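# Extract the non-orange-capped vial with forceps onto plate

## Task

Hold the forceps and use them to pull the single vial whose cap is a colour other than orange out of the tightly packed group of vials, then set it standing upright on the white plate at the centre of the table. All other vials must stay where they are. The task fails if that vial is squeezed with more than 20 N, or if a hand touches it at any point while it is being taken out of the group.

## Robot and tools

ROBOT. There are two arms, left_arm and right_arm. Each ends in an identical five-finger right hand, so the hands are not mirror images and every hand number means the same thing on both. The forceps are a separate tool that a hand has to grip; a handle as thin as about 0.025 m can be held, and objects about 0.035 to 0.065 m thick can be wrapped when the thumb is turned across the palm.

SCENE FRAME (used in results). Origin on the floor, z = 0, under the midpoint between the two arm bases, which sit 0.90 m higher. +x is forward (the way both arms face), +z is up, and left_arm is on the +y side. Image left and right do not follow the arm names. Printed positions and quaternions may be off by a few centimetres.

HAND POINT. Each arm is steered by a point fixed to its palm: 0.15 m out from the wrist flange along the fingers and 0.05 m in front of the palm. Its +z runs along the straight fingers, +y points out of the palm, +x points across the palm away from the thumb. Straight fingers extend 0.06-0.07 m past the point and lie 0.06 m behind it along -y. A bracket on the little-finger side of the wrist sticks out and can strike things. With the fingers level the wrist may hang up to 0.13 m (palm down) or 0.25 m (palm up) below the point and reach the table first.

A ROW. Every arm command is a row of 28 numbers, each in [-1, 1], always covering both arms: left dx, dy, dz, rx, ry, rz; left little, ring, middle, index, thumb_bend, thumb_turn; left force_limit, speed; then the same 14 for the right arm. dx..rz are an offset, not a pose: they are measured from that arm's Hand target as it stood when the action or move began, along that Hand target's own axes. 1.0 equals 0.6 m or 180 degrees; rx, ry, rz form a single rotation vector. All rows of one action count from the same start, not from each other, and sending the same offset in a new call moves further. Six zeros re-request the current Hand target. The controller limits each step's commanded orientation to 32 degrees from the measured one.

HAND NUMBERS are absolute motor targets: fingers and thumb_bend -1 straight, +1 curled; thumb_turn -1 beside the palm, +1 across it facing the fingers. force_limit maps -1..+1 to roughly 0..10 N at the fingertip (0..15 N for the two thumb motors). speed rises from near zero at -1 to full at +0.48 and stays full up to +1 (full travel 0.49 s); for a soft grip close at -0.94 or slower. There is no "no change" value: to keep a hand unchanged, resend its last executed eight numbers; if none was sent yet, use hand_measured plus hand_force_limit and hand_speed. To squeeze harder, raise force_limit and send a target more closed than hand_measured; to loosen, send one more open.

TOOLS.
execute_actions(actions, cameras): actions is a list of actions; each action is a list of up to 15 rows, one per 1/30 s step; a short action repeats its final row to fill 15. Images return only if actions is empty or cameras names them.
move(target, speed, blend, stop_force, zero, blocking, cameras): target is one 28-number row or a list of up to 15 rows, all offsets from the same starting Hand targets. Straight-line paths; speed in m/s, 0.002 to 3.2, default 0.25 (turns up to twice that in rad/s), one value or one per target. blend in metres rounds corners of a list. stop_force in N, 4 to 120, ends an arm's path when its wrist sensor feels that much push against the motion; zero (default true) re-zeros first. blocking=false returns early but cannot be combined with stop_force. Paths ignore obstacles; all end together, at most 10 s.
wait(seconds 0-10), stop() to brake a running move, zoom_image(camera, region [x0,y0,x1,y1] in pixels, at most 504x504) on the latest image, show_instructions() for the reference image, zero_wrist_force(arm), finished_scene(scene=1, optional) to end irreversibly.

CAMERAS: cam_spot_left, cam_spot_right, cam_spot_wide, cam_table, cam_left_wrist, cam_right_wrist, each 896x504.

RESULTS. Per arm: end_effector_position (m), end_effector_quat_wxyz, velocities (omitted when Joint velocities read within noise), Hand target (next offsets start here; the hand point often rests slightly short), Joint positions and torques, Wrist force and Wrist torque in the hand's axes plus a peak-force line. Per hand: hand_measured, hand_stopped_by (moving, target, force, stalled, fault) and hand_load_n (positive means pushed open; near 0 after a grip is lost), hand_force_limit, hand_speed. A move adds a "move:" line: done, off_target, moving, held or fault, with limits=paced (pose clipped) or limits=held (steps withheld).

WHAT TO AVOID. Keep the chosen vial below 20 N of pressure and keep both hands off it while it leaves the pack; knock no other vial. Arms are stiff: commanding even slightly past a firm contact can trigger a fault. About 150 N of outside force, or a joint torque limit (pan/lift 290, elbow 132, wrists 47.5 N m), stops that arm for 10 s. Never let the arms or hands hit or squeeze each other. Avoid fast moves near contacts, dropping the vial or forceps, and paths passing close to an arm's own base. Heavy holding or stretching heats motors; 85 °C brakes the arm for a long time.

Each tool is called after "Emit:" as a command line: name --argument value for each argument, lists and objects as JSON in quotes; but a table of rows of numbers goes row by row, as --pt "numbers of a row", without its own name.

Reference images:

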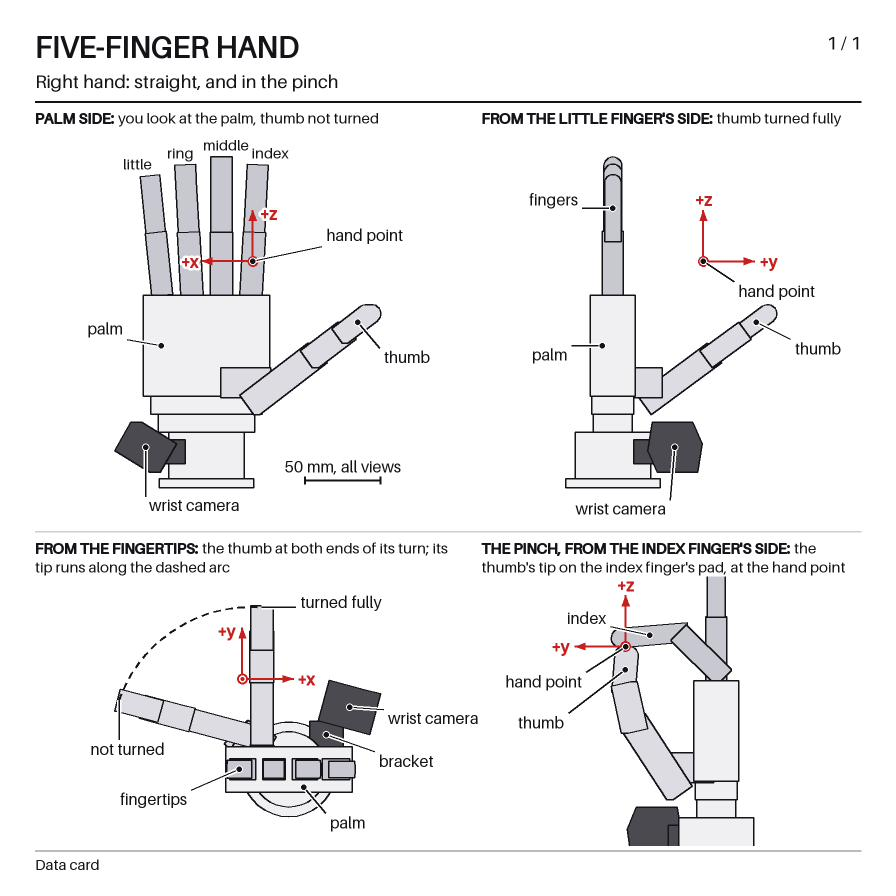

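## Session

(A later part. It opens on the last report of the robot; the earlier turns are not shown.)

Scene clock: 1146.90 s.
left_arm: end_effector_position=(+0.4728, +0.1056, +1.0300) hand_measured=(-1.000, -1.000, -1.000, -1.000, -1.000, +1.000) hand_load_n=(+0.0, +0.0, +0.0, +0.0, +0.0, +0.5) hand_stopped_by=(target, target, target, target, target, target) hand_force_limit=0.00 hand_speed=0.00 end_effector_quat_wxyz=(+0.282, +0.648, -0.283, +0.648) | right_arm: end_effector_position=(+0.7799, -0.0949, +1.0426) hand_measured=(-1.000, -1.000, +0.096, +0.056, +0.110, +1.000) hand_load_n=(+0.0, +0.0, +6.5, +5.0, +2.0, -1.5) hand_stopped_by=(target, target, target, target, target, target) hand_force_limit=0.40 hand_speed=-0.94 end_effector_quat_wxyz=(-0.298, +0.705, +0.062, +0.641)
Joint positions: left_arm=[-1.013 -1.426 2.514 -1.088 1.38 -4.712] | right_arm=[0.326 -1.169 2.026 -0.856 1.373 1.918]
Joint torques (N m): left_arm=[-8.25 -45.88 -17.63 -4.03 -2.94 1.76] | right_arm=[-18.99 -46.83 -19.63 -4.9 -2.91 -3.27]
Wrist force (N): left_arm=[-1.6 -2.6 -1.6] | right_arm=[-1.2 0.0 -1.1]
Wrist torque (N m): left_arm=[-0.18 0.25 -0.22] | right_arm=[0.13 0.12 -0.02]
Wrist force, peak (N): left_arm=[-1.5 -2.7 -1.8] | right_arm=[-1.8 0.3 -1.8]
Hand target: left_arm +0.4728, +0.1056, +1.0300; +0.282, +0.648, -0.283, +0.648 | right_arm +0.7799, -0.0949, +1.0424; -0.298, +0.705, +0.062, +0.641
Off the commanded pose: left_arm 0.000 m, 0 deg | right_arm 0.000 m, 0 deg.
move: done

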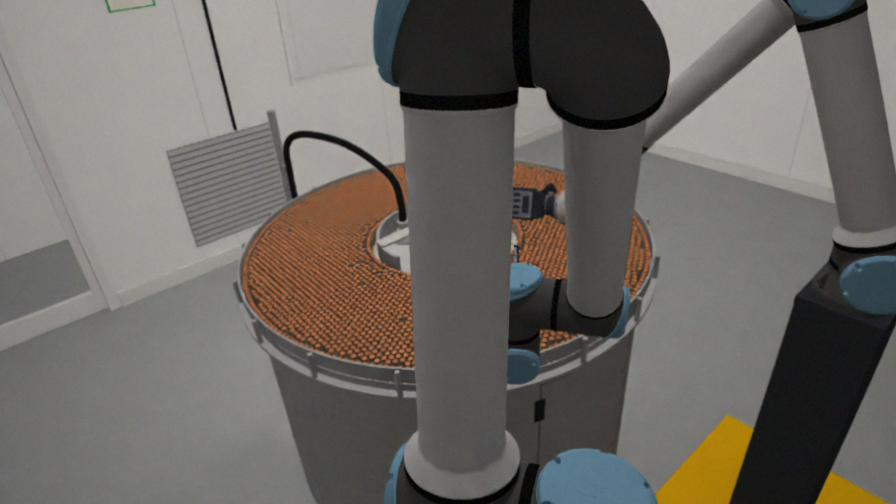

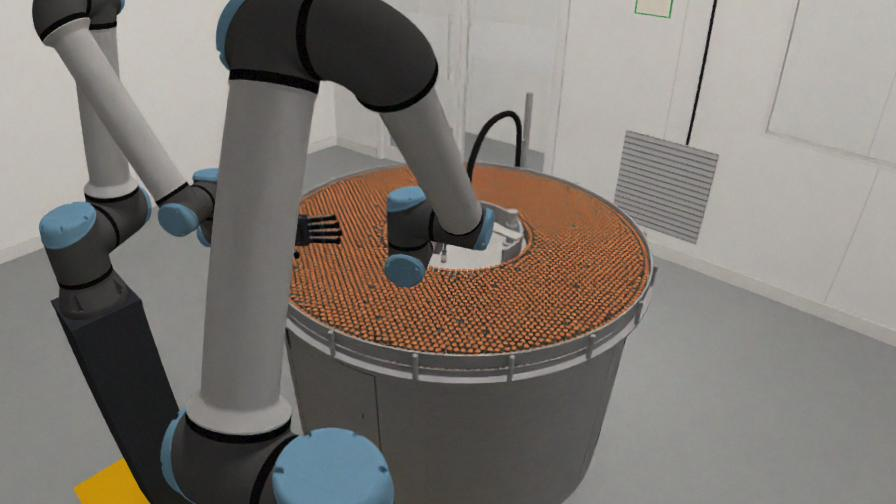

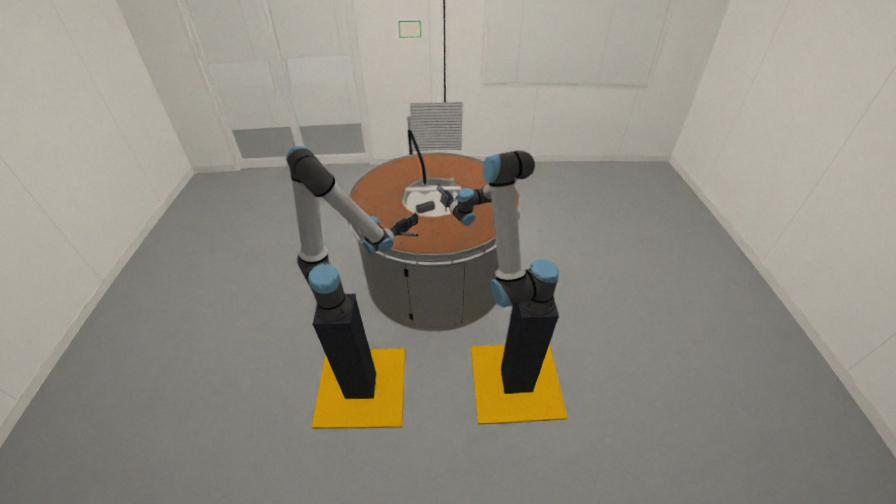

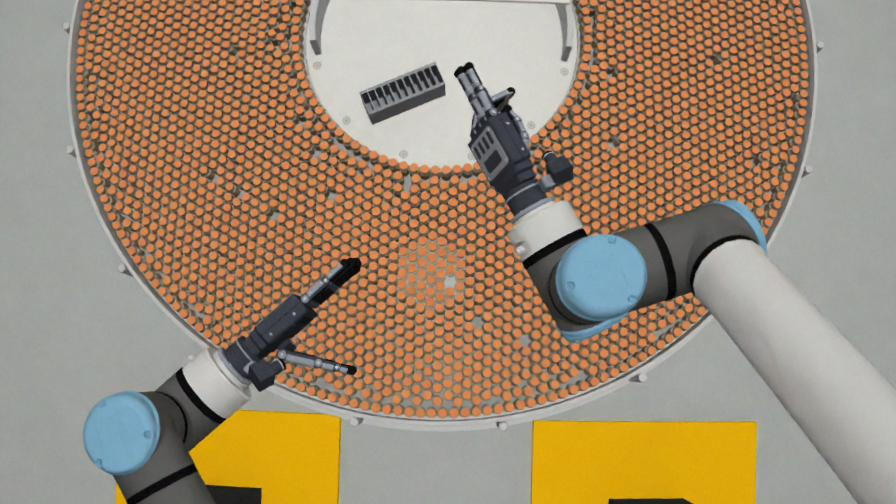

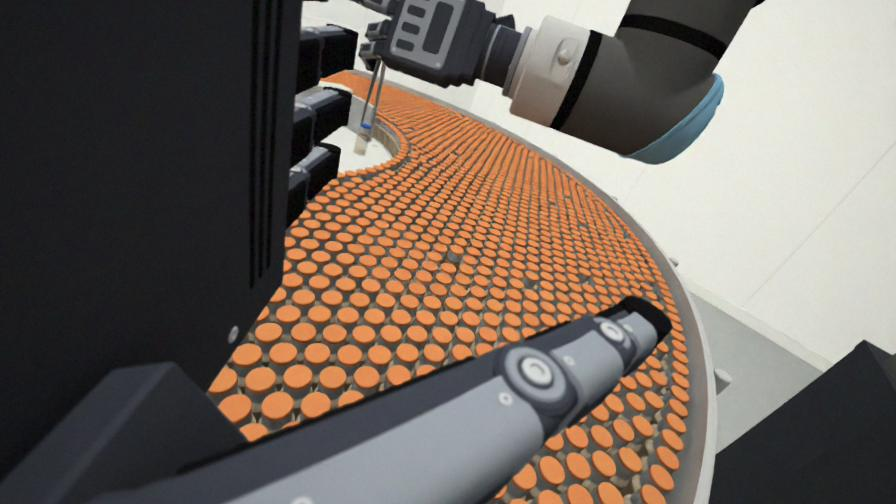

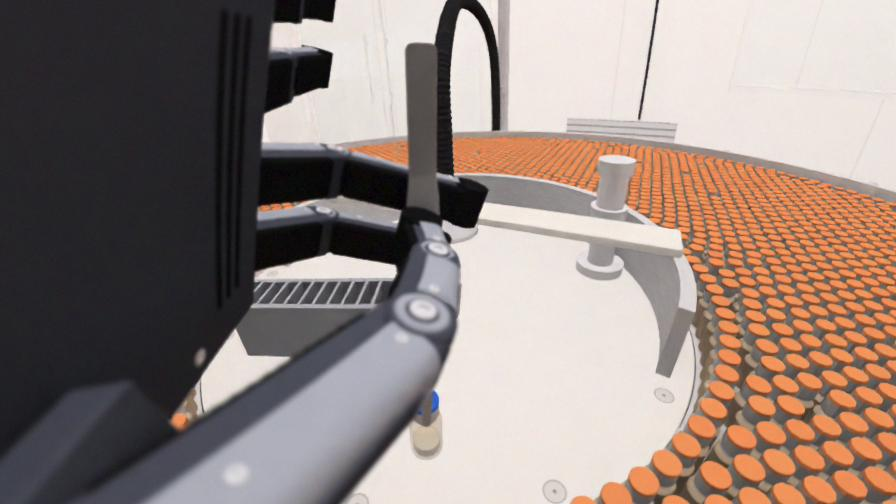

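Emit:
move --target '[0,0,0,0,0,0,-1,-1,-1,-1,-1,1,0,0,-0.0235,0.0086,0,0,0,0,-1,-1,0.098,0.056,0.11,1,0.4,-0.94]' --speed 0.02 --cameras '["cam_right_wrist","cam_left_wrist"]'

Emit:
zoom_image --camera "cam_left_wrist" --region '[330, 60, 420, 180]'

Emit:
zoom_image --camera "cam_right_wrist" --region '[360, 320, 500, 500]'

Scene clock: 1169.40 s.
left_arm: end_effector_position=(+0.4728, +0.1056, +1.0300) hand_measured=(-1.000, -1.000, -1.000, -1.000, -1.000, +1.000) hand_load_n=(+0.0, +0.0, +0.0, +0.0, +0.0, +0.5) hand_stopped_by=(target, target, target, target, target, target) hand_force_limit=0.00 hand_speed=0.00 end_effector_quat_wxyz=(+0.282, +0.648, -0.283, +0.648) | right_arm: end_effector_position=(+0.7799, -0.0949, +1.0275) hand_measured=(-1.000, -1.000, +0.096, +0.056, +0.110, +1.000) hand_load_n=(+0.0, +0.0, +6.5, +5.0, +1.5, -1.5) hand_stopped_by=(target, target, target, target, target, target) hand_force_limit=0.40 hand_speed=-0.94 end_effector_quat_wxyz=(-0.298, +0.705, +0.062, +0.641)
Joint positions: left_arm=[-1.013 -1.426 2.514 -1.088 1.38 -4.712] | right_arm=[0.326 -1.148 2.032 -0.883 1.373 1.918]
Joint torques (N m): left_arm=[-9.05 -44.97 -18.05 -3.91 -3.3 2.03] | right_arm=[-21.92 -49.71 -18.17 -4.57 -3.17 1.82]
Wrist force (N): left_arm=[-1.5 -2.1 -1.5] | right_arm=[-1.5 0.2 -1.3]
Wrist torque (N m): left_arm=[-0.10 0.23 -0.20] | right_arm=[0.17 0.18 -0.02]
Wrist force, peak (N): left_arm=[-1.5 -2.7 -1.6] | right_arm=[-2.2 0.1 -1.3]
Hand target: left_arm +0.4728, +0.1056, +1.0300; +0.282, +0.648, -0.283, +0.648 | right_arm +0.7799, -0.0949, +1.0274; -0.298, +0.705, +0.062, +0.641
Off the commanded pose: left_arm 0.000 m, 0 deg | right_arm 0.000 m, 0 deg.
move: done
Images, in order (width x height): cam_left_wrist 896x504, cam_right_wrist 896x504.

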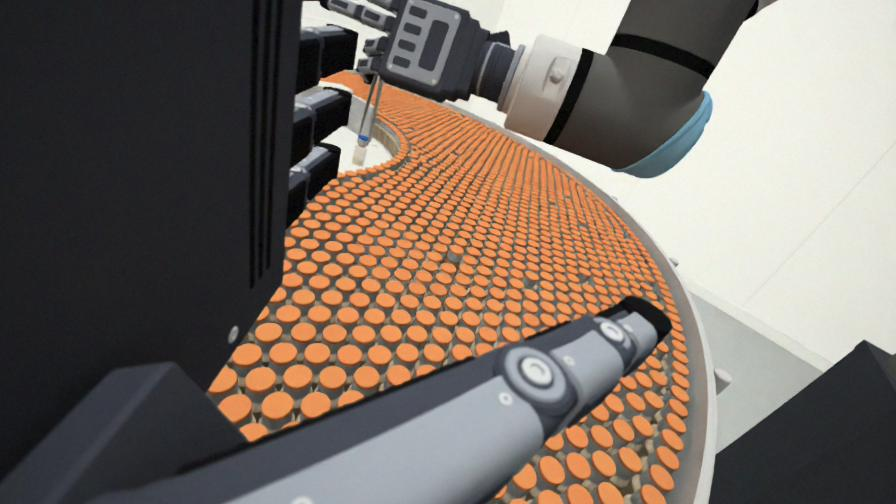

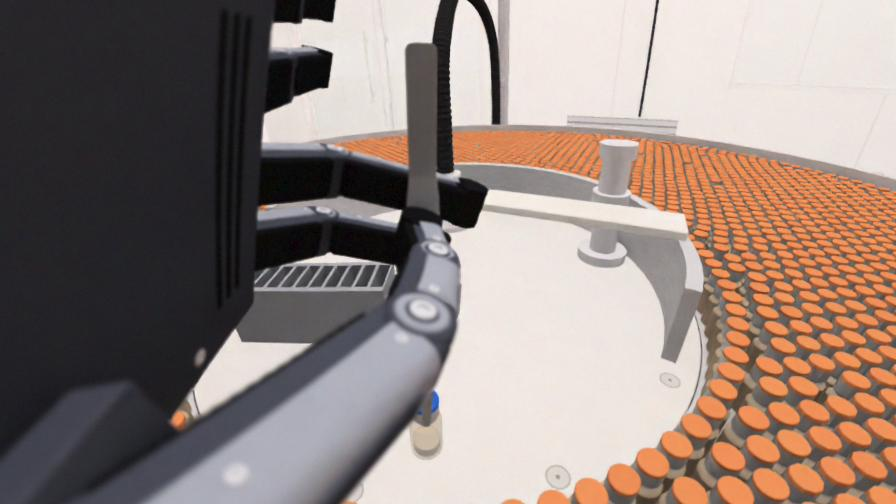

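Scaled by 4.200 from the camera's 896x504 image, which has a finer 1280x720 frame.

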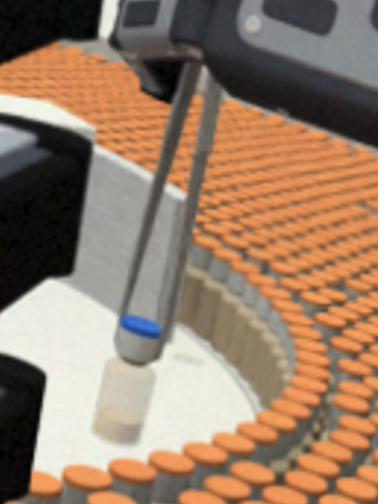

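Scaled by 2.800 from the camera's 896x504 image, which has a finer 1280x720 frame.

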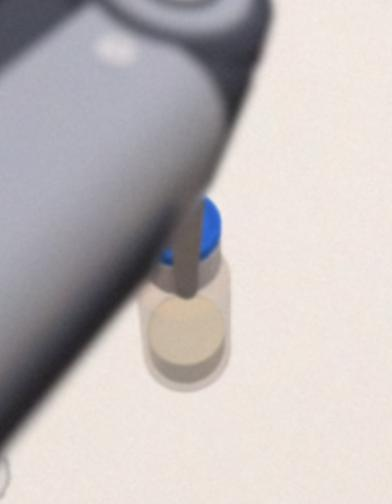

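Emit:
move --target '[0,0,0,0,0,0,-1,-1,-1,-1,-1,1,0,0,-0.0094,0.0034,0,0,0,0,-1,-1,0.098,0.056,0.11,1,0.4,-0.94]' --speed 0.006 --stop_force 4 --cameras '["cam_right_wrist","cam_left_wrist"]'

Emit:
zoom_image --camera "cam_left_wrist" --region '[330, 60, 420, 180]'

Emit:
zoom_image --camera "cam_right_wrist" --region '[360, 320, 500, 500]'

Scene clock: 1180.70 s.
left_arm: end_effector_position=(+0.4728, +0.1056, +1.0300) hand_measured=(-1.000, -1.000, -1.000, -1.000, -1.000, +1.000) hand_load_n=(+0.0, +0.0, +0.0, +0.0, +0.0, +0.5) hand_stopped_by=(target, target, target, target, target, target) hand_force_limit=0.00 hand_speed=0.00 end_effector_quat_wxyz=(+0.282, +0.648, -0.283, +0.648) | right_arm: end_effector_position=(+0.7799, -0.0949, +1.0214) hand_measured=(-1.000, -1.000, +0.096, +0.056, +0.110, +1.000) hand_load_n=(+0.0, +0.0, +7.0, +5.0, +1.5, -1.5) hand_stopped_by=(target, target, target, target, target, target) hand_force_limit=0.40 hand_speed=-0.94 end_effector_quat_wxyz=(-0.298, +0.705, +0.062, +0.641)
Joint positions: left_arm=[-1.013 -1.426 2.514 -1.088 1.38 -4.712] | right_arm=[0.326 -1.139 2.034 -0.894 1.373 1.918]
Joint torques (N m): left_arm=[-8.53 -46.34 -18.26 -3.68 -3.01 1.79] | right_arm=[-16.13 -46.2 -17.04 -5.03 -2.38 2.39]
Wrist force (N): left_arm=[-1.9 -2.5 -1.7] | right_arm=[-1.5 0.1 -1.1]
Wrist torque (N m): left_arm=[-0.15 0.28 -0.23] | right_arm=[0.12 0.19 -0.02]
Wrist force, peak (N): left_arm=[-1.9 -2.6 -1.8] | right_arm=[-1.8 0.8 -1.6]
Hand target: left_arm +0.4728, +0.1056, +1.0300; +0.282, +0.648, -0.283, +0.648 | right_arm +0.7799, -0.0949, +1.0214; -0.298, +0.705, +0.062, +0.641
Off the commanded pose: left_arm 0.000 m, 0 deg | right_arm 0.000 m, 0 deg.
move: done
Images, in order (width x height): cam_left_wrist 896x504, cam_right_wrist 896x504.

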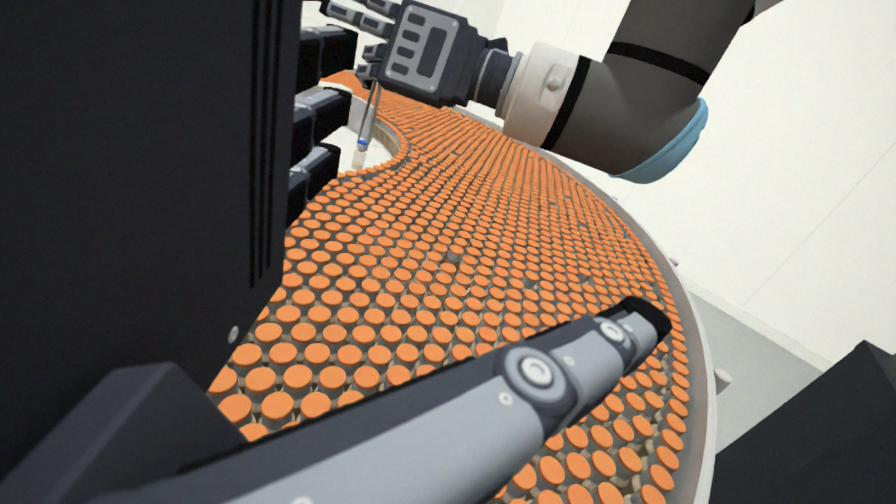

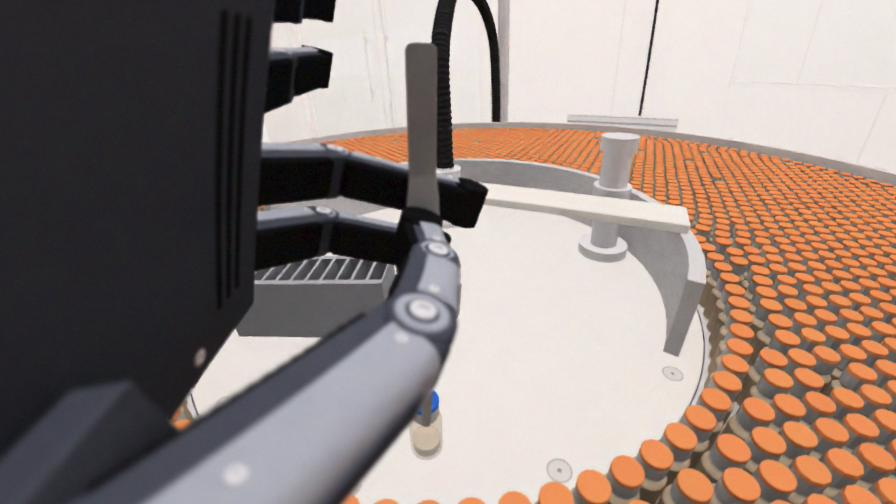

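Scaled by 4.200 from the camera's 896x504 image, which has a finer 1280x720 frame.

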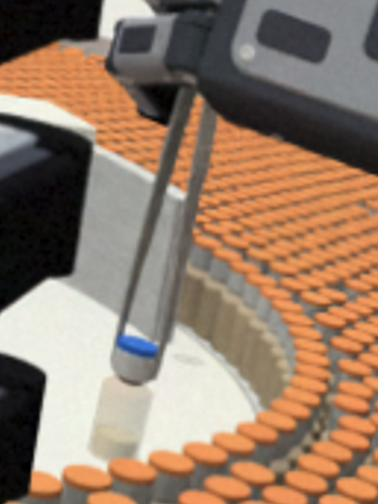

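Scaled by 2.800 from the camera's 896x504 image, which has a finer 1280x720 frame.

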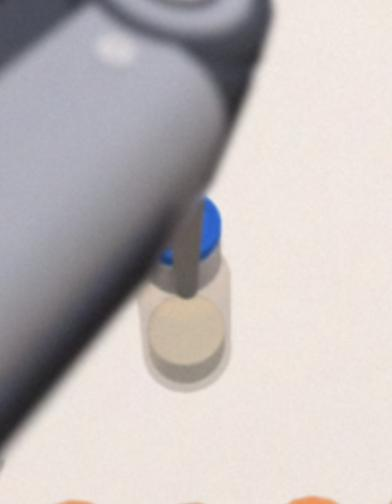

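Emit:
move --target '[0,0,0,0,0,0,-1,-1,-1,-1,-1,1,0,0,-0.0141,0.0051,0,0,0,0,-1,-1,0.098,0.056,0.11,1,0.4,-0.94]' --speed 0.006 --stop_force 4 --cameras '["cam_right_wrist","cam_left_wrist"]'

Emit:
zoom_image --camera "cam_left_wrist" --region '[330, 60, 420, 180]'

Emit:
zoom_image --camera "cam_right_wrist" --region '[360, 320, 500, 500]'

Scene clock: 1189.03 s.
left_arm: end_effector_position=(+0.4728, +0.1056, +1.0300) hand_measured=(-1.000, -1.000, -1.000, -1.000, -1.000, +1.000) hand_load_n=(+0.0, +0.0, +0.0, +0.0, +0.0, +0.0) hand_stopped_by=(target, target, target, target, target, target) hand_force_limit=0.00 hand_speed=0.00 end_effector_quat_wxyz=(+0.282, +0.648, -0.283, +0.648) | right_arm: end_effector_position=(+0.7799, -0.0949, +1.0124) hand_measured=(-1.000, -1.000, +0.096, +0.056, +0.110, +1.000) hand_load_n=(+0.0, +0.0, +6.5, +5.0, +1.5, -1.5) hand_stopped_by=(target, target, target, target, target, target) hand_force_limit=0.40 hand_speed=-0.94 end_effector_quat_wxyz=(-0.298, +0.705, +0.062, +0.641)
Joint positions: left_arm=[-1.013 -1.426 2.514 -1.088 1.38 -4.712] | right_arm=[0.326 -1.126 2.037 -0.91 1.373 1.918]
Joint torques (N m): left_arm=[-9.24 -46.51 -18 -3.79 -2.85 1.82] | right_arm=[-4.6 -47.02 -17.84 -5.38 0.93 2.19]
Wrist force (N): left_arm=[-1.6 -2.4 -1.6] | right_arm=[-1.2 -0.2 -1.6]
Wrist torque (N m): left_arm=[-0.14 0.25 -0.21] | right_arm=[0.11 0.18 -0.03]
Wrist force, peak (N): left_arm=[-2.0 -2.3 -1.9] | right_arm=[-2.0 0.1 -1.7]
Hand target: left_arm +0.4728, +0.1056, +1.0300; +0.282, +0.648, -0.283, +0.648 | right_arm +0.7799, -0.0949, +1.0124; -0.298, +0.705, +0.062, +0.641
Off the commanded pose: left_arm 0.000 m, 0 deg | right_arm 0.000 m, 0 deg.
move: done
Images, in order (width x height): cam_left_wrist 896x504, cam_right_wrist 896x504.

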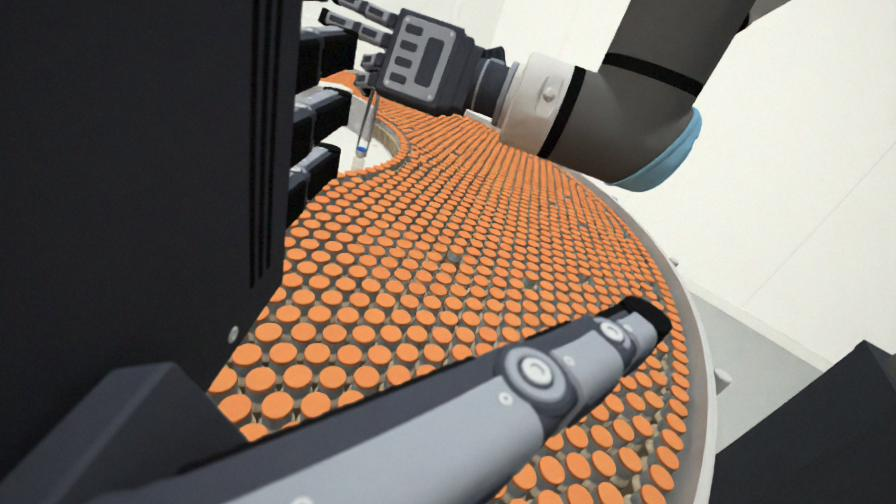

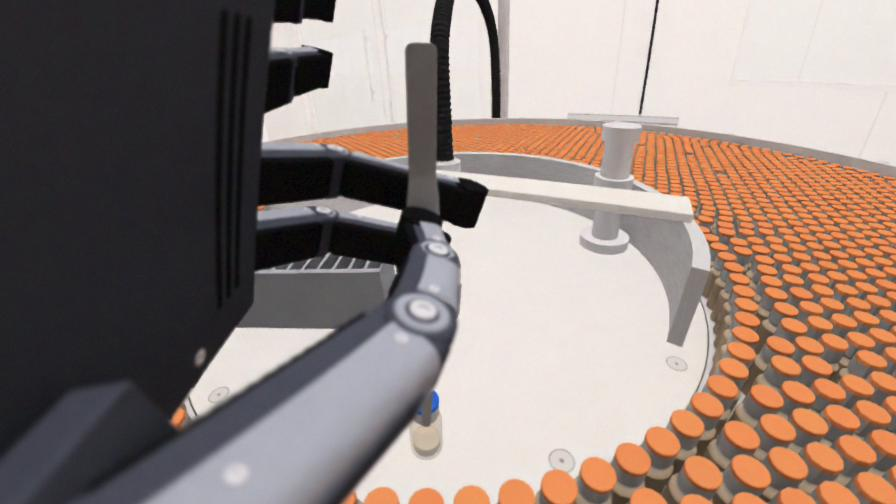

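Scaled by 4.200 from the camera's 896x504 image, which has a finer 1280x720 frame.

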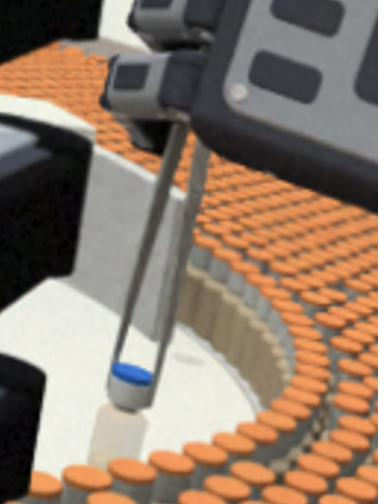

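Scaled by 2.800 from the camera's 896x504 image, which has a finer 1280x720 frame.

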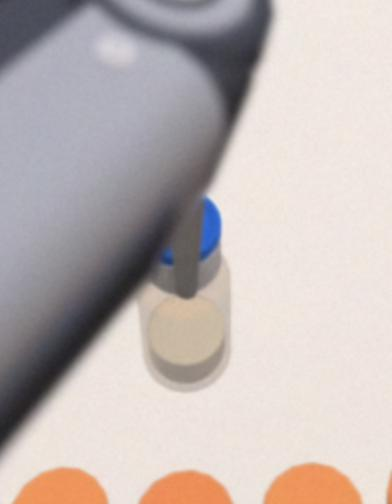

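Emit:
move --target '[0,0,0,0,0,0,-1,-1,-1,-1,-1,1,0,0,-0.0063,0.0023,0,0,0,0,-1,-1,0.098,0.056,0.11,1,0.4,-0.94]' --speed 0.005 --stop_force 4 --cameras '["cam_right_wrist"]'

Emit:
zoom_image --camera "cam_right_wrist" --region '[360, 320, 500, 500]'

Scene clock: 1194.30 s.
left_arm: end_effector_position=(+0.4728, +0.1056, +1.0300) hand_measured=(-1.000, -1.000, -1.000, -1.000, -1.000, +1.000) hand_load_n=(+0.0, +0.0, +0.0, +0.0, +0.0, +0.5) hand_stopped_by=(target, target, target, target, target, target) hand_force_limit=0.00 hand_speed=0.00 end_effector_quat_wxyz=(+0.282, +0.648, -0.283, +0.648) | right_arm: end_effector_position=(+0.7799, -0.0949, +1.0083) hand_measured=(-1.000, -1.000, +0.096, +0.056, +0.110, +1.000) hand_load_n=(+0.0, +0.5, +6.5, +5.0, +1.5, -1.5) hand_stopped_by=(target, target, target, target, target, target) hand_force_limit=0.40 hand_speed=-0.94 end_effector_quat_wxyz=(-0.298, +0.705, +0.062, +0.641)
Joint positions: left_arm=[-1.013 -1.426 2.514 -1.088 1.38 -4.712] | right_arm=[0.326 -1.12 2.039 -0.917 1.373 1.918]
Joint torques (N m): left_arm=[-9.06 -45.34 -18.09 -3.61 -2.84 1.8] | right_arm=[2.92 -48.89 -15.9 -4.58 -1.24 2.33]
Wrist force (N): left_arm=[-1.9 -2.1 -1.8] | right_arm=[-0.4 -0.1 -1.4]
Wrist torque (N m): left_arm=[-0.08 0.28 -0.21] | right_arm=[0.18 0.21 -0.01]
Wrist force, peak (N): left_arm=[-2.0 -2.6 -1.7] | right_arm=[-1.8 0.3 -1.6]
Hand target: left_arm +0.4728, +0.1056, +1.0300; +0.282, +0.648, -0.283, +0.648 | right_arm +0.7799, -0.0949, +1.0083; -0.298, +0.705, +0.062, +0.641
Off the commanded pose: left_arm 0.000 m, 0 deg | right_arm 0.000 m, 0 deg.
move: done
Images, in order (width x height): cam_right_wrist 896x504.

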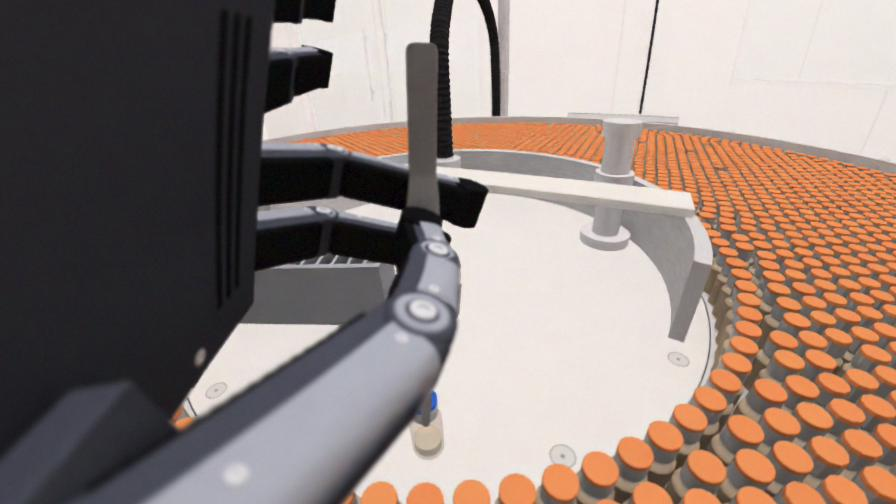

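Scaled by 2.800 from the camera's 896x504 image, which has a finer 1280x720 frame.

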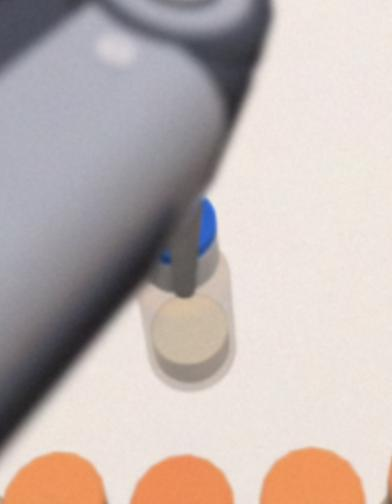

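Emit:
move --target '[0,0,0,0,0,0,-1,-1,-1,-1,-1,1,0,0,0,0,0,0,0,0,-1,-1,0.092,0.035,0.11,1,0.4,-0.94]' --cameras '["cam_right_wrist"]'

Emit:
zoom_image --camera "cam_right_wrist" --region '[360, 320, 500, 500]'

Scene clock: 1200.03 s.
left_arm: end_effector_position=(+0.4728, +0.1056, +1.0300) hand_measured=(-1.000, -1.000, -1.000, -1.000, -1.000, +1.000) hand_load_n=(+0.0, +0.0, +0.0, +0.0, +0.0, +0.5) hand_stopped_by=(target, target, target, target, target, target) hand_force_limit=0.00 hand_speed=0.00 end_effector_quat_wxyz=(+0.282, +0.648, -0.283, +0.648) | right_arm: end_effector_position=(+0.7799, -0.0949, +1.0083) hand_measured=(-1.000, -1.000, +0.092, +0.034, +0.110, +1.000) hand_load_n=(+0.5, +0.0, +4.5, +1.5, +1.5, +0.0) hand_stopped_by=(target, target, target, target, target, target) hand_force_limit=0.40 hand_speed=-0.94 end_effector_quat_wxyz=(-0.298, +0.705, +0.062, +0.641)
Joint positions: left_arm=[-1.013 -1.426 2.514 -1.088 1.38 -4.712] | right_arm=[0.326 -1.12 2.039 -0.917 1.373 1.918]
Joint torques (N m): left_arm=[-7.31 -44.88 -17.79 -3.7 -2.71 1.64] | right_arm=[-14.44 -48.44 -17.53 -4.55 -2.66 2.15]
Wrist force (N): left_arm=[-1.4 -2.1 -1.5] | right_arm=[-1.0 -0.1 -1.6]
Wrist torque (N m): left_arm=[-0.09 0.21 -0.19] | right_arm=[0.15 0.22 -0.03]
Wrist force, peak (N): left_arm=[-1.9 -2.4 -2.0] | right_arm=[-1.5 0.4 -1.6]
Hand target: left_arm +0.4728, +0.1056, +1.0300; +0.282, +0.648, -0.283, +0.648 | right_arm +0.7799, -0.0949, +1.0083; -0.298, +0.705, +0.062, +0.641
Off the commanded pose: left_arm 0.000 m, 0 deg | right_arm 0.000 m, 0 deg.
move: done
Images, in order (width x height): cam_right_wrist 896x504.

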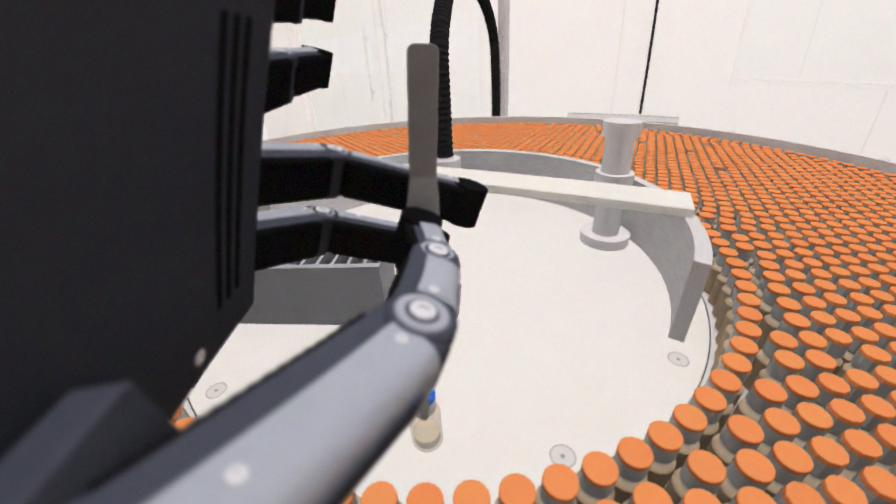

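Scaled by 2.800 from the camera's 896x504 image, which has a finer 1280x720 frame.

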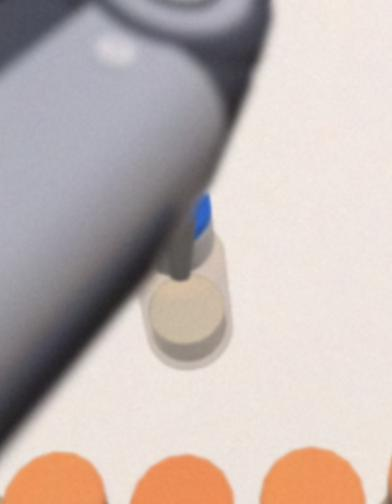

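Emit:
move --target '[0,0,0,0,0,0,-1,-1,-1,-1,-1,1,0,0,0,0,0,0,0,0,-1,-1,0.086,0.018,0.11,1,0.4,-0.94]' --cameras '["cam_right_wrist","cam_left_wrist"]'

Emit:
zoom_image --camera "cam_right_wrist" --region '[360, 320, 500, 500]'

Emit:
zoom_image --camera "cam_left_wrist" --region '[330, 80, 400, 180]'

Scene clock: 1206.63 s.
left_arm: end_effector_position=(+0.4728, +0.1056, +1.0300) hand_measured=(-1.000, -1.000, -1.000, -1.000, -1.000, +1.000) hand_load_n=(+0.0, +0.0, +0.0, +0.0, +0.0, +0.5) hand_stopped_by=(target, target, target, target, target, target) hand_force_limit=0.00 hand_speed=0.00 end_effector_quat_wxyz=(+0.282, +0.648, -0.283, +0.648) | right_arm: end_effector_position=(+0.7799, -0.0949, +1.0083) hand_measured=(-1.000, -1.000, +0.086, +0.018, +0.110, +1.000) hand_load_n=(+0.0, +0.0, +2.5, +0.5, +1.5, +1.0) hand_stopped_by=(target, target, target, target, target, target) hand_force_limit=0.40 hand_speed=-0.94 end_effector_quat_wxyz=(-0.298, +0.705, +0.062, +0.641)
Joint positions: left_arm=[-1.013 -1.426 2.514 -1.088 1.38 -4.712] | right_arm=[0.326 -1.12 2.039 -0.917 1.373 1.918]
Joint torques (N m): left_arm=[-7.99 -46.47 -18.03 -3.83 -2.83 1.74] | right_arm=[-21.13 -56.87 -18.41 -4.46 -2.8 2.21]
Wrist force (N): left_arm=[-1.4 -2.4 -1.7] | right_arm=[-1.5 -0.1 -1.5]
Wrist torque (N m): left_arm=[-0.13 0.21 -0.20] | right_arm=[0.12 0.23 -0.05]
Wrist force, peak (N): left_arm=[-1.7 -2.6 -1.7] | right_arm=[-1.8 0.0 -1.5]
Hand target: left_arm +0.4728, +0.1056, +1.0300; +0.282, +0.648, -0.283, +0.648 | right_arm +0.7799, -0.0949, +1.0083; -0.298, +0.705, +0.062, +0.641
Off the commanded pose: left_arm 0.000 m, 0 deg | right_arm 0.000 m, 0 deg.
move: done
Images, in order (width x height): cam_left_wrist 896x504, cam_right_wrist 896x504.

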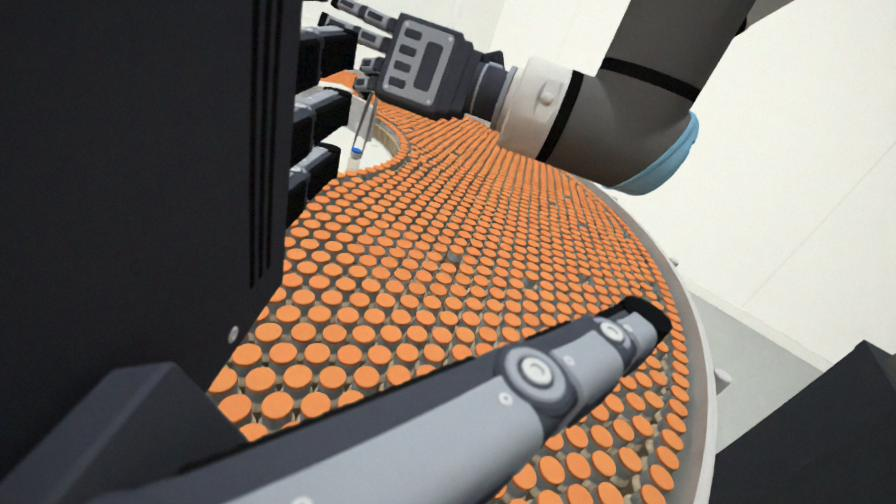

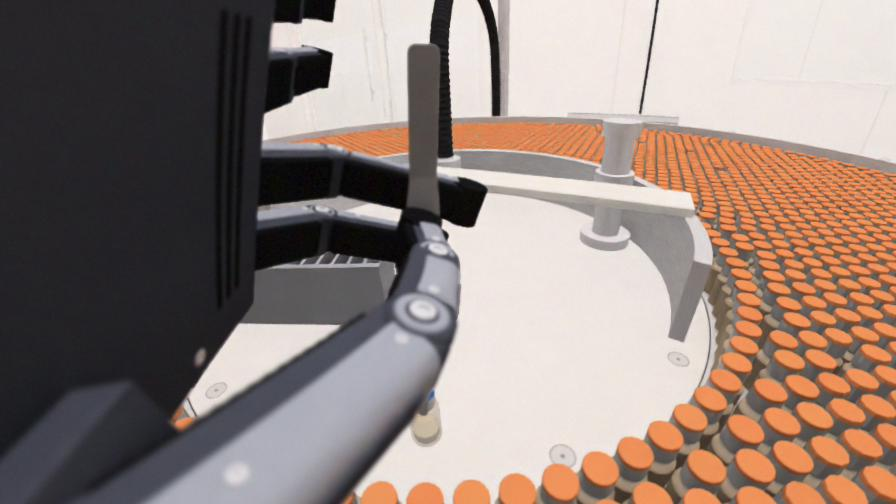

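Scaled by 2.800 from the camera's 896x504 image, which has a finer 1280x720 frame.

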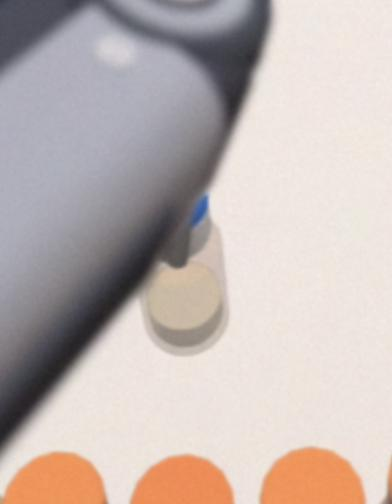

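Scaled by 5.040 from the camera's 896x504 image, which has a finer 1280x720 frame.

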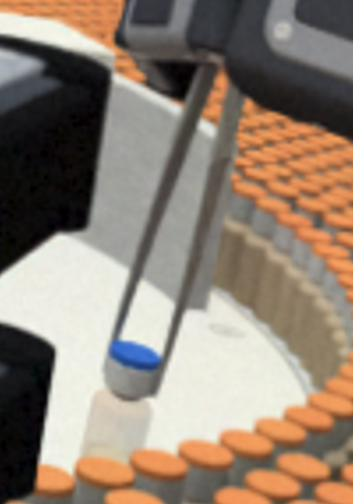

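Emit:
zoom_image --camera "cam_left_wrist" --region '[340, 130, 375, 175]'

Scaled by 11.200 from the camera's 896x504 image, which has a finer 1280x720 frame.

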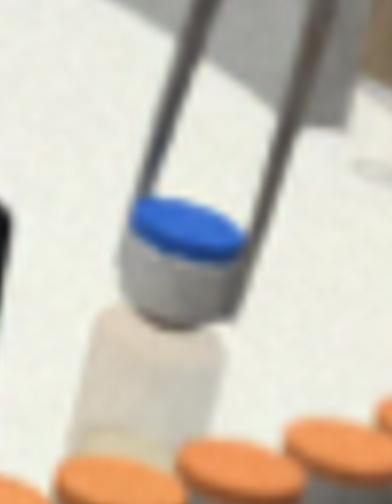

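Emit:
move --target '[0,0,0,0,0,0,-1,-1,-1,-1,-1,1,0,0,0,0,0,0,0,0,-1,-1,0.084,0.008,0.11,1,0.4,-0.94]' --cameras '["cam_right_wrist","cam_left_wrist"]'

Emit:
zoom_image --camera "cam_right_wrist" --region '[400, 370, 460, 460]'

Emit:
zoom_image --camera "cam_left_wrist" --region '[340, 130, 375, 175]'

Scene clock: 1222.37 s.
left_arm: end_effector_position=(+0.4728, +0.1056, +1.0300) hand_measured=(-1.000, -1.000, -1.000, -1.000, -1.000, +1.000) hand_load_n=(+0.0, +0.0, +0.0, +0.0, +0.0, +0.5) hand_stopped_by=(target, target, target, target, target, target) hand_force_limit=0.00 hand_speed=0.00 end_effector_quat_wxyz=(+0.282, +0.648, -0.283, +0.648) | right_arm: end_effector_position=(+0.7799, -0.0949, +1.0083) hand_measured=(-1.000, -1.000, +0.084, +0.008, +0.110, +1.000) hand_load_n=(+0.0, +0.0, +2.5, -0.5, +1.5, +1.0) hand_stopped_by=(target, target, target, target, target, target) hand_force_limit=0.40 hand_speed=-0.94 end_effector_quat_wxyz=(-0.298, +0.705, +0.062, +0.641)
Joint positions: left_arm=[-1.013 -1.426 2.514 -1.088 1.38 -4.712] | right_arm=[0.326 -1.12 2.039 -0.917 1.373 1.918]
Joint torques (N m): left_arm=[-8.32 -45.04 -17.72 -3.49 -2.86 1.39] | right_arm=[-21.37 -63.73 -19.45 -4.64 -2.57 1.96]
Wrist force (N): left_arm=[-1.5 -2.3 -1.3] | right_arm=[-1.6 0.4 -1.3]
Wrist torque (N m): left_arm=[-0.14 0.22 -0.20] | right_arm=[0.18 0.24 -0.04]
Wrist force, peak (N): left_arm=[-2.0 -2.5 -1.5] | right_arm=[-1.9 0.4 -1.3]
Hand target: left_arm +0.4728, +0.1056, +1.0300; +0.282, +0.648, -0.283, +0.648 | right_arm +0.7799, -0.0949, +1.0083; -0.298, +0.705, +0.062, +0.641
Off the commanded pose: left_arm 0.000 m, 0 deg | right_arm 0.000 m, 0 deg.
move: done
Images, in order (width x height): cam_left_wrist 896x504, cam_right_wrist 896x504.

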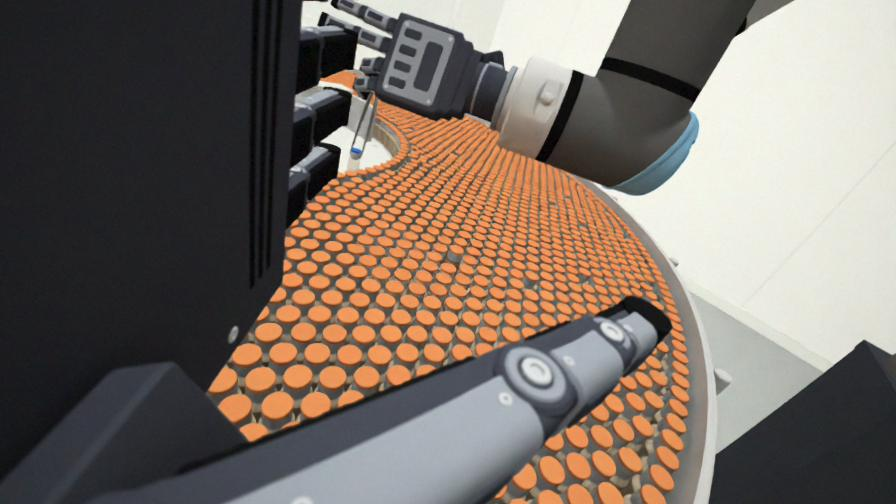

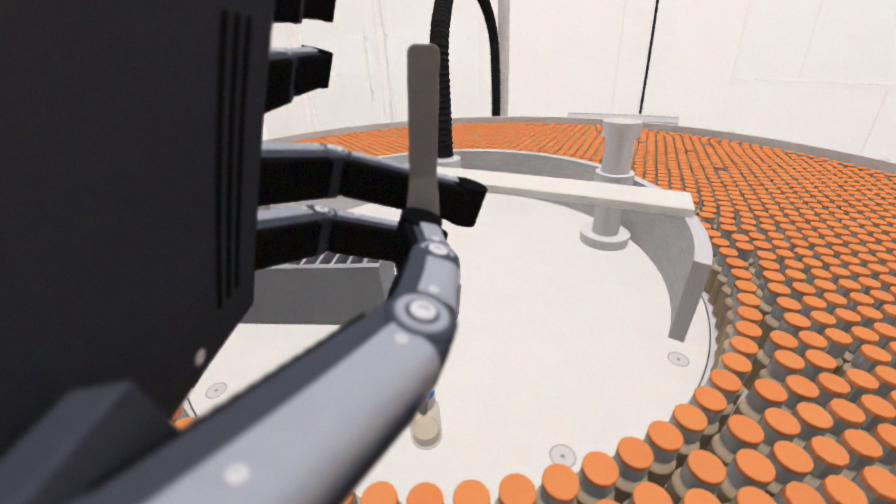

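Scaled by 5.600 from the camera's 896x504 image, which has a finer 1280x720 frame.

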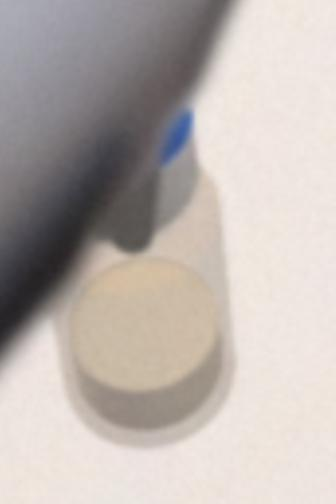

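Scaled by 11.200 from the camera's 896x504 image, which has a finer 1280x720 frame.

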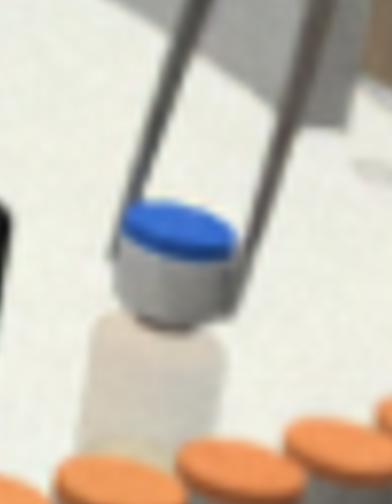

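Emit:
move --target '[0,0,0,0,0,0,-1,-1,-1,-1,-1,1,0,0,0.0063,-0.0023,0,0,0,0,-1,-1,0.084,0.0,0.11,1,0.4,-0.94]' --speed 0.006 --cameras '["cam_right_wrist","cam_left_wrist"]'

Emit:
zoom_image --camera "cam_right_wrist" --region '[400, 370, 460, 460]'

Emit:
zoom_image --camera "cam_left_wrist" --region '[340, 130, 375, 175]'

Scene clock: 1232.90 s.
left_arm: end_effector_position=(+0.4728, +0.1056, +1.0300) hand_measured=(-1.000, -1.000, -1.000, -1.000, -1.000, +1.000) hand_load_n=(+0.0, +0.0, +0.0, +0.0, +0.0, +0.0) hand_stopped_by=(target, target, target, target, target, target) hand_force_limit=0.00 hand_speed=0.00 end_effector_quat_wxyz=(+0.282, +0.648, -0.283, +0.648) | right_arm: end_effector_position=(+0.7799, -0.0949, +1.0122) hand_measured=(-1.000, -1.000, +0.084, +0.000, +0.110, +1.000) hand_load_n=(+0.0, +0.0, +2.0, +0.0, +1.0, +1.0) hand_stopped_by=(target, target, target, target, target, target) hand_force_limit=0.40 hand_speed=-0.94 end_effector_quat_wxyz=(-0.298, +0.705, +0.062, +0.641)
Joint positions: left_arm=[-1.013 -1.426 2.514 -1.088 1.38 -4.712] | right_arm=[0.326 -1.126 2.037 -0.91 1.373 1.918]
Joint torques (N m): left_arm=[-7.16 -44.86 -17.87 -3.83 -2.74 1.44] | right_arm=[-14.84 -85.95 -39.26 -0.14 -1.69 2.4]
Wrist force (N): left_arm=[-1.6 -2.3 -1.7] | right_arm=[-1.5 0.1 -1.7]
Wrist torque (N m): left_arm=[-0.13 0.24 -0.21] | right_arm=[0.15 0.22 -0.03]
Wrist force, peak (N): left_arm=[-1.6 -2.6 -2.0] | right_arm=[-1.8 0.2 -1.8]
Hand target: left_arm +0.4728, +0.1056, +1.0300; +0.282, +0.648, -0.283, +0.648 | right_arm +0.7799, -0.0949, +1.0124; -0.298, +0.705, +0.062, +0.641
Off the commanded pose: left_arm 0.000 m, 0 deg | right_arm 0.000 m, 0 deg.
move: done
Images, in order (width x height): cam_left_wrist 896x504, cam_right_wrist 896x504.

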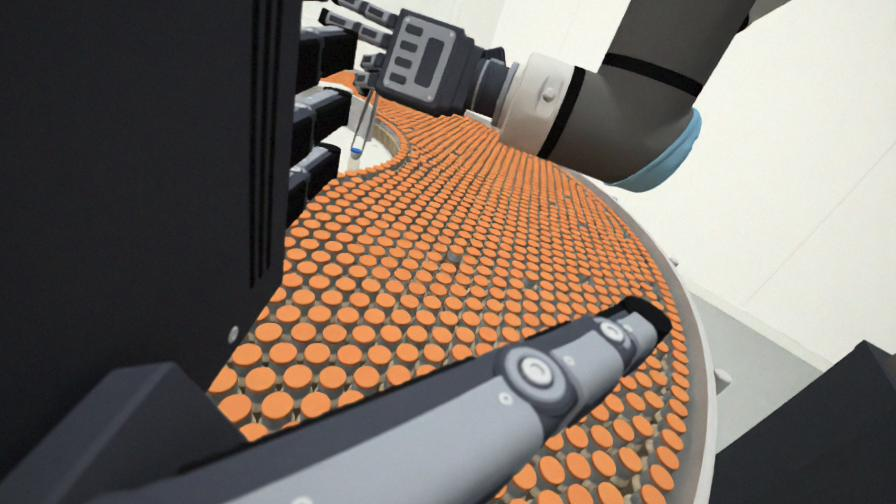

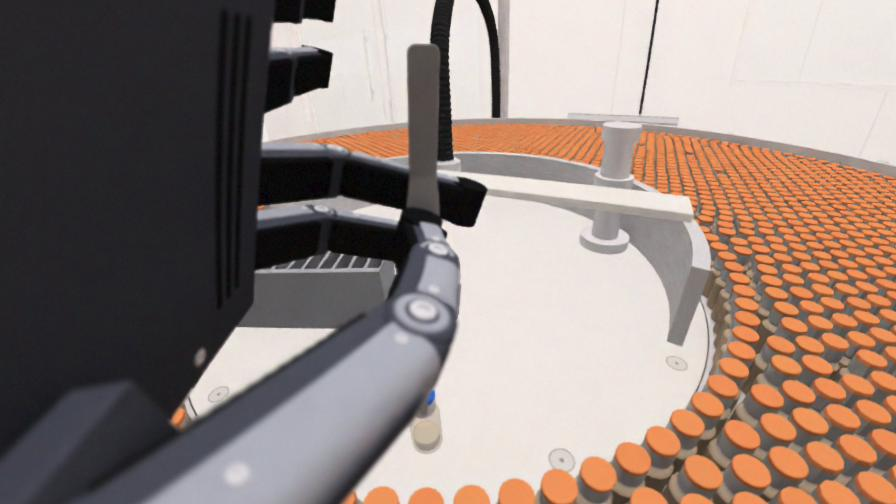

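Scaled by 5.600 from the camera's 896x504 image, which has a finer 1280x720 frame.

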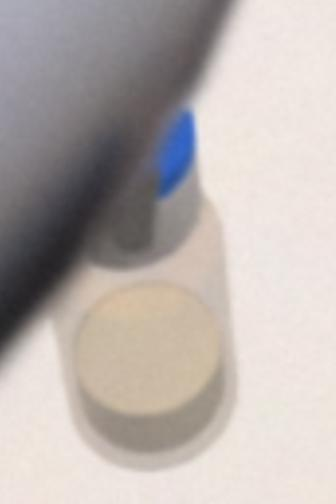

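Scaled by 11.200 from the camera's 896x504 image, which has a finer 1280x720 frame.

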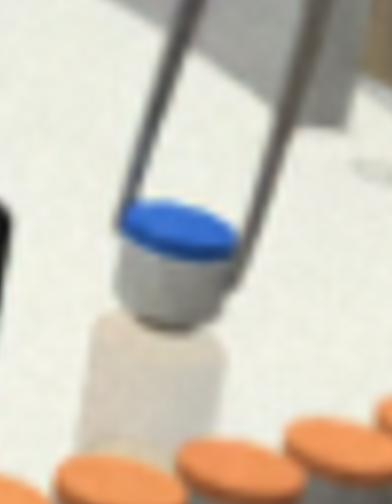

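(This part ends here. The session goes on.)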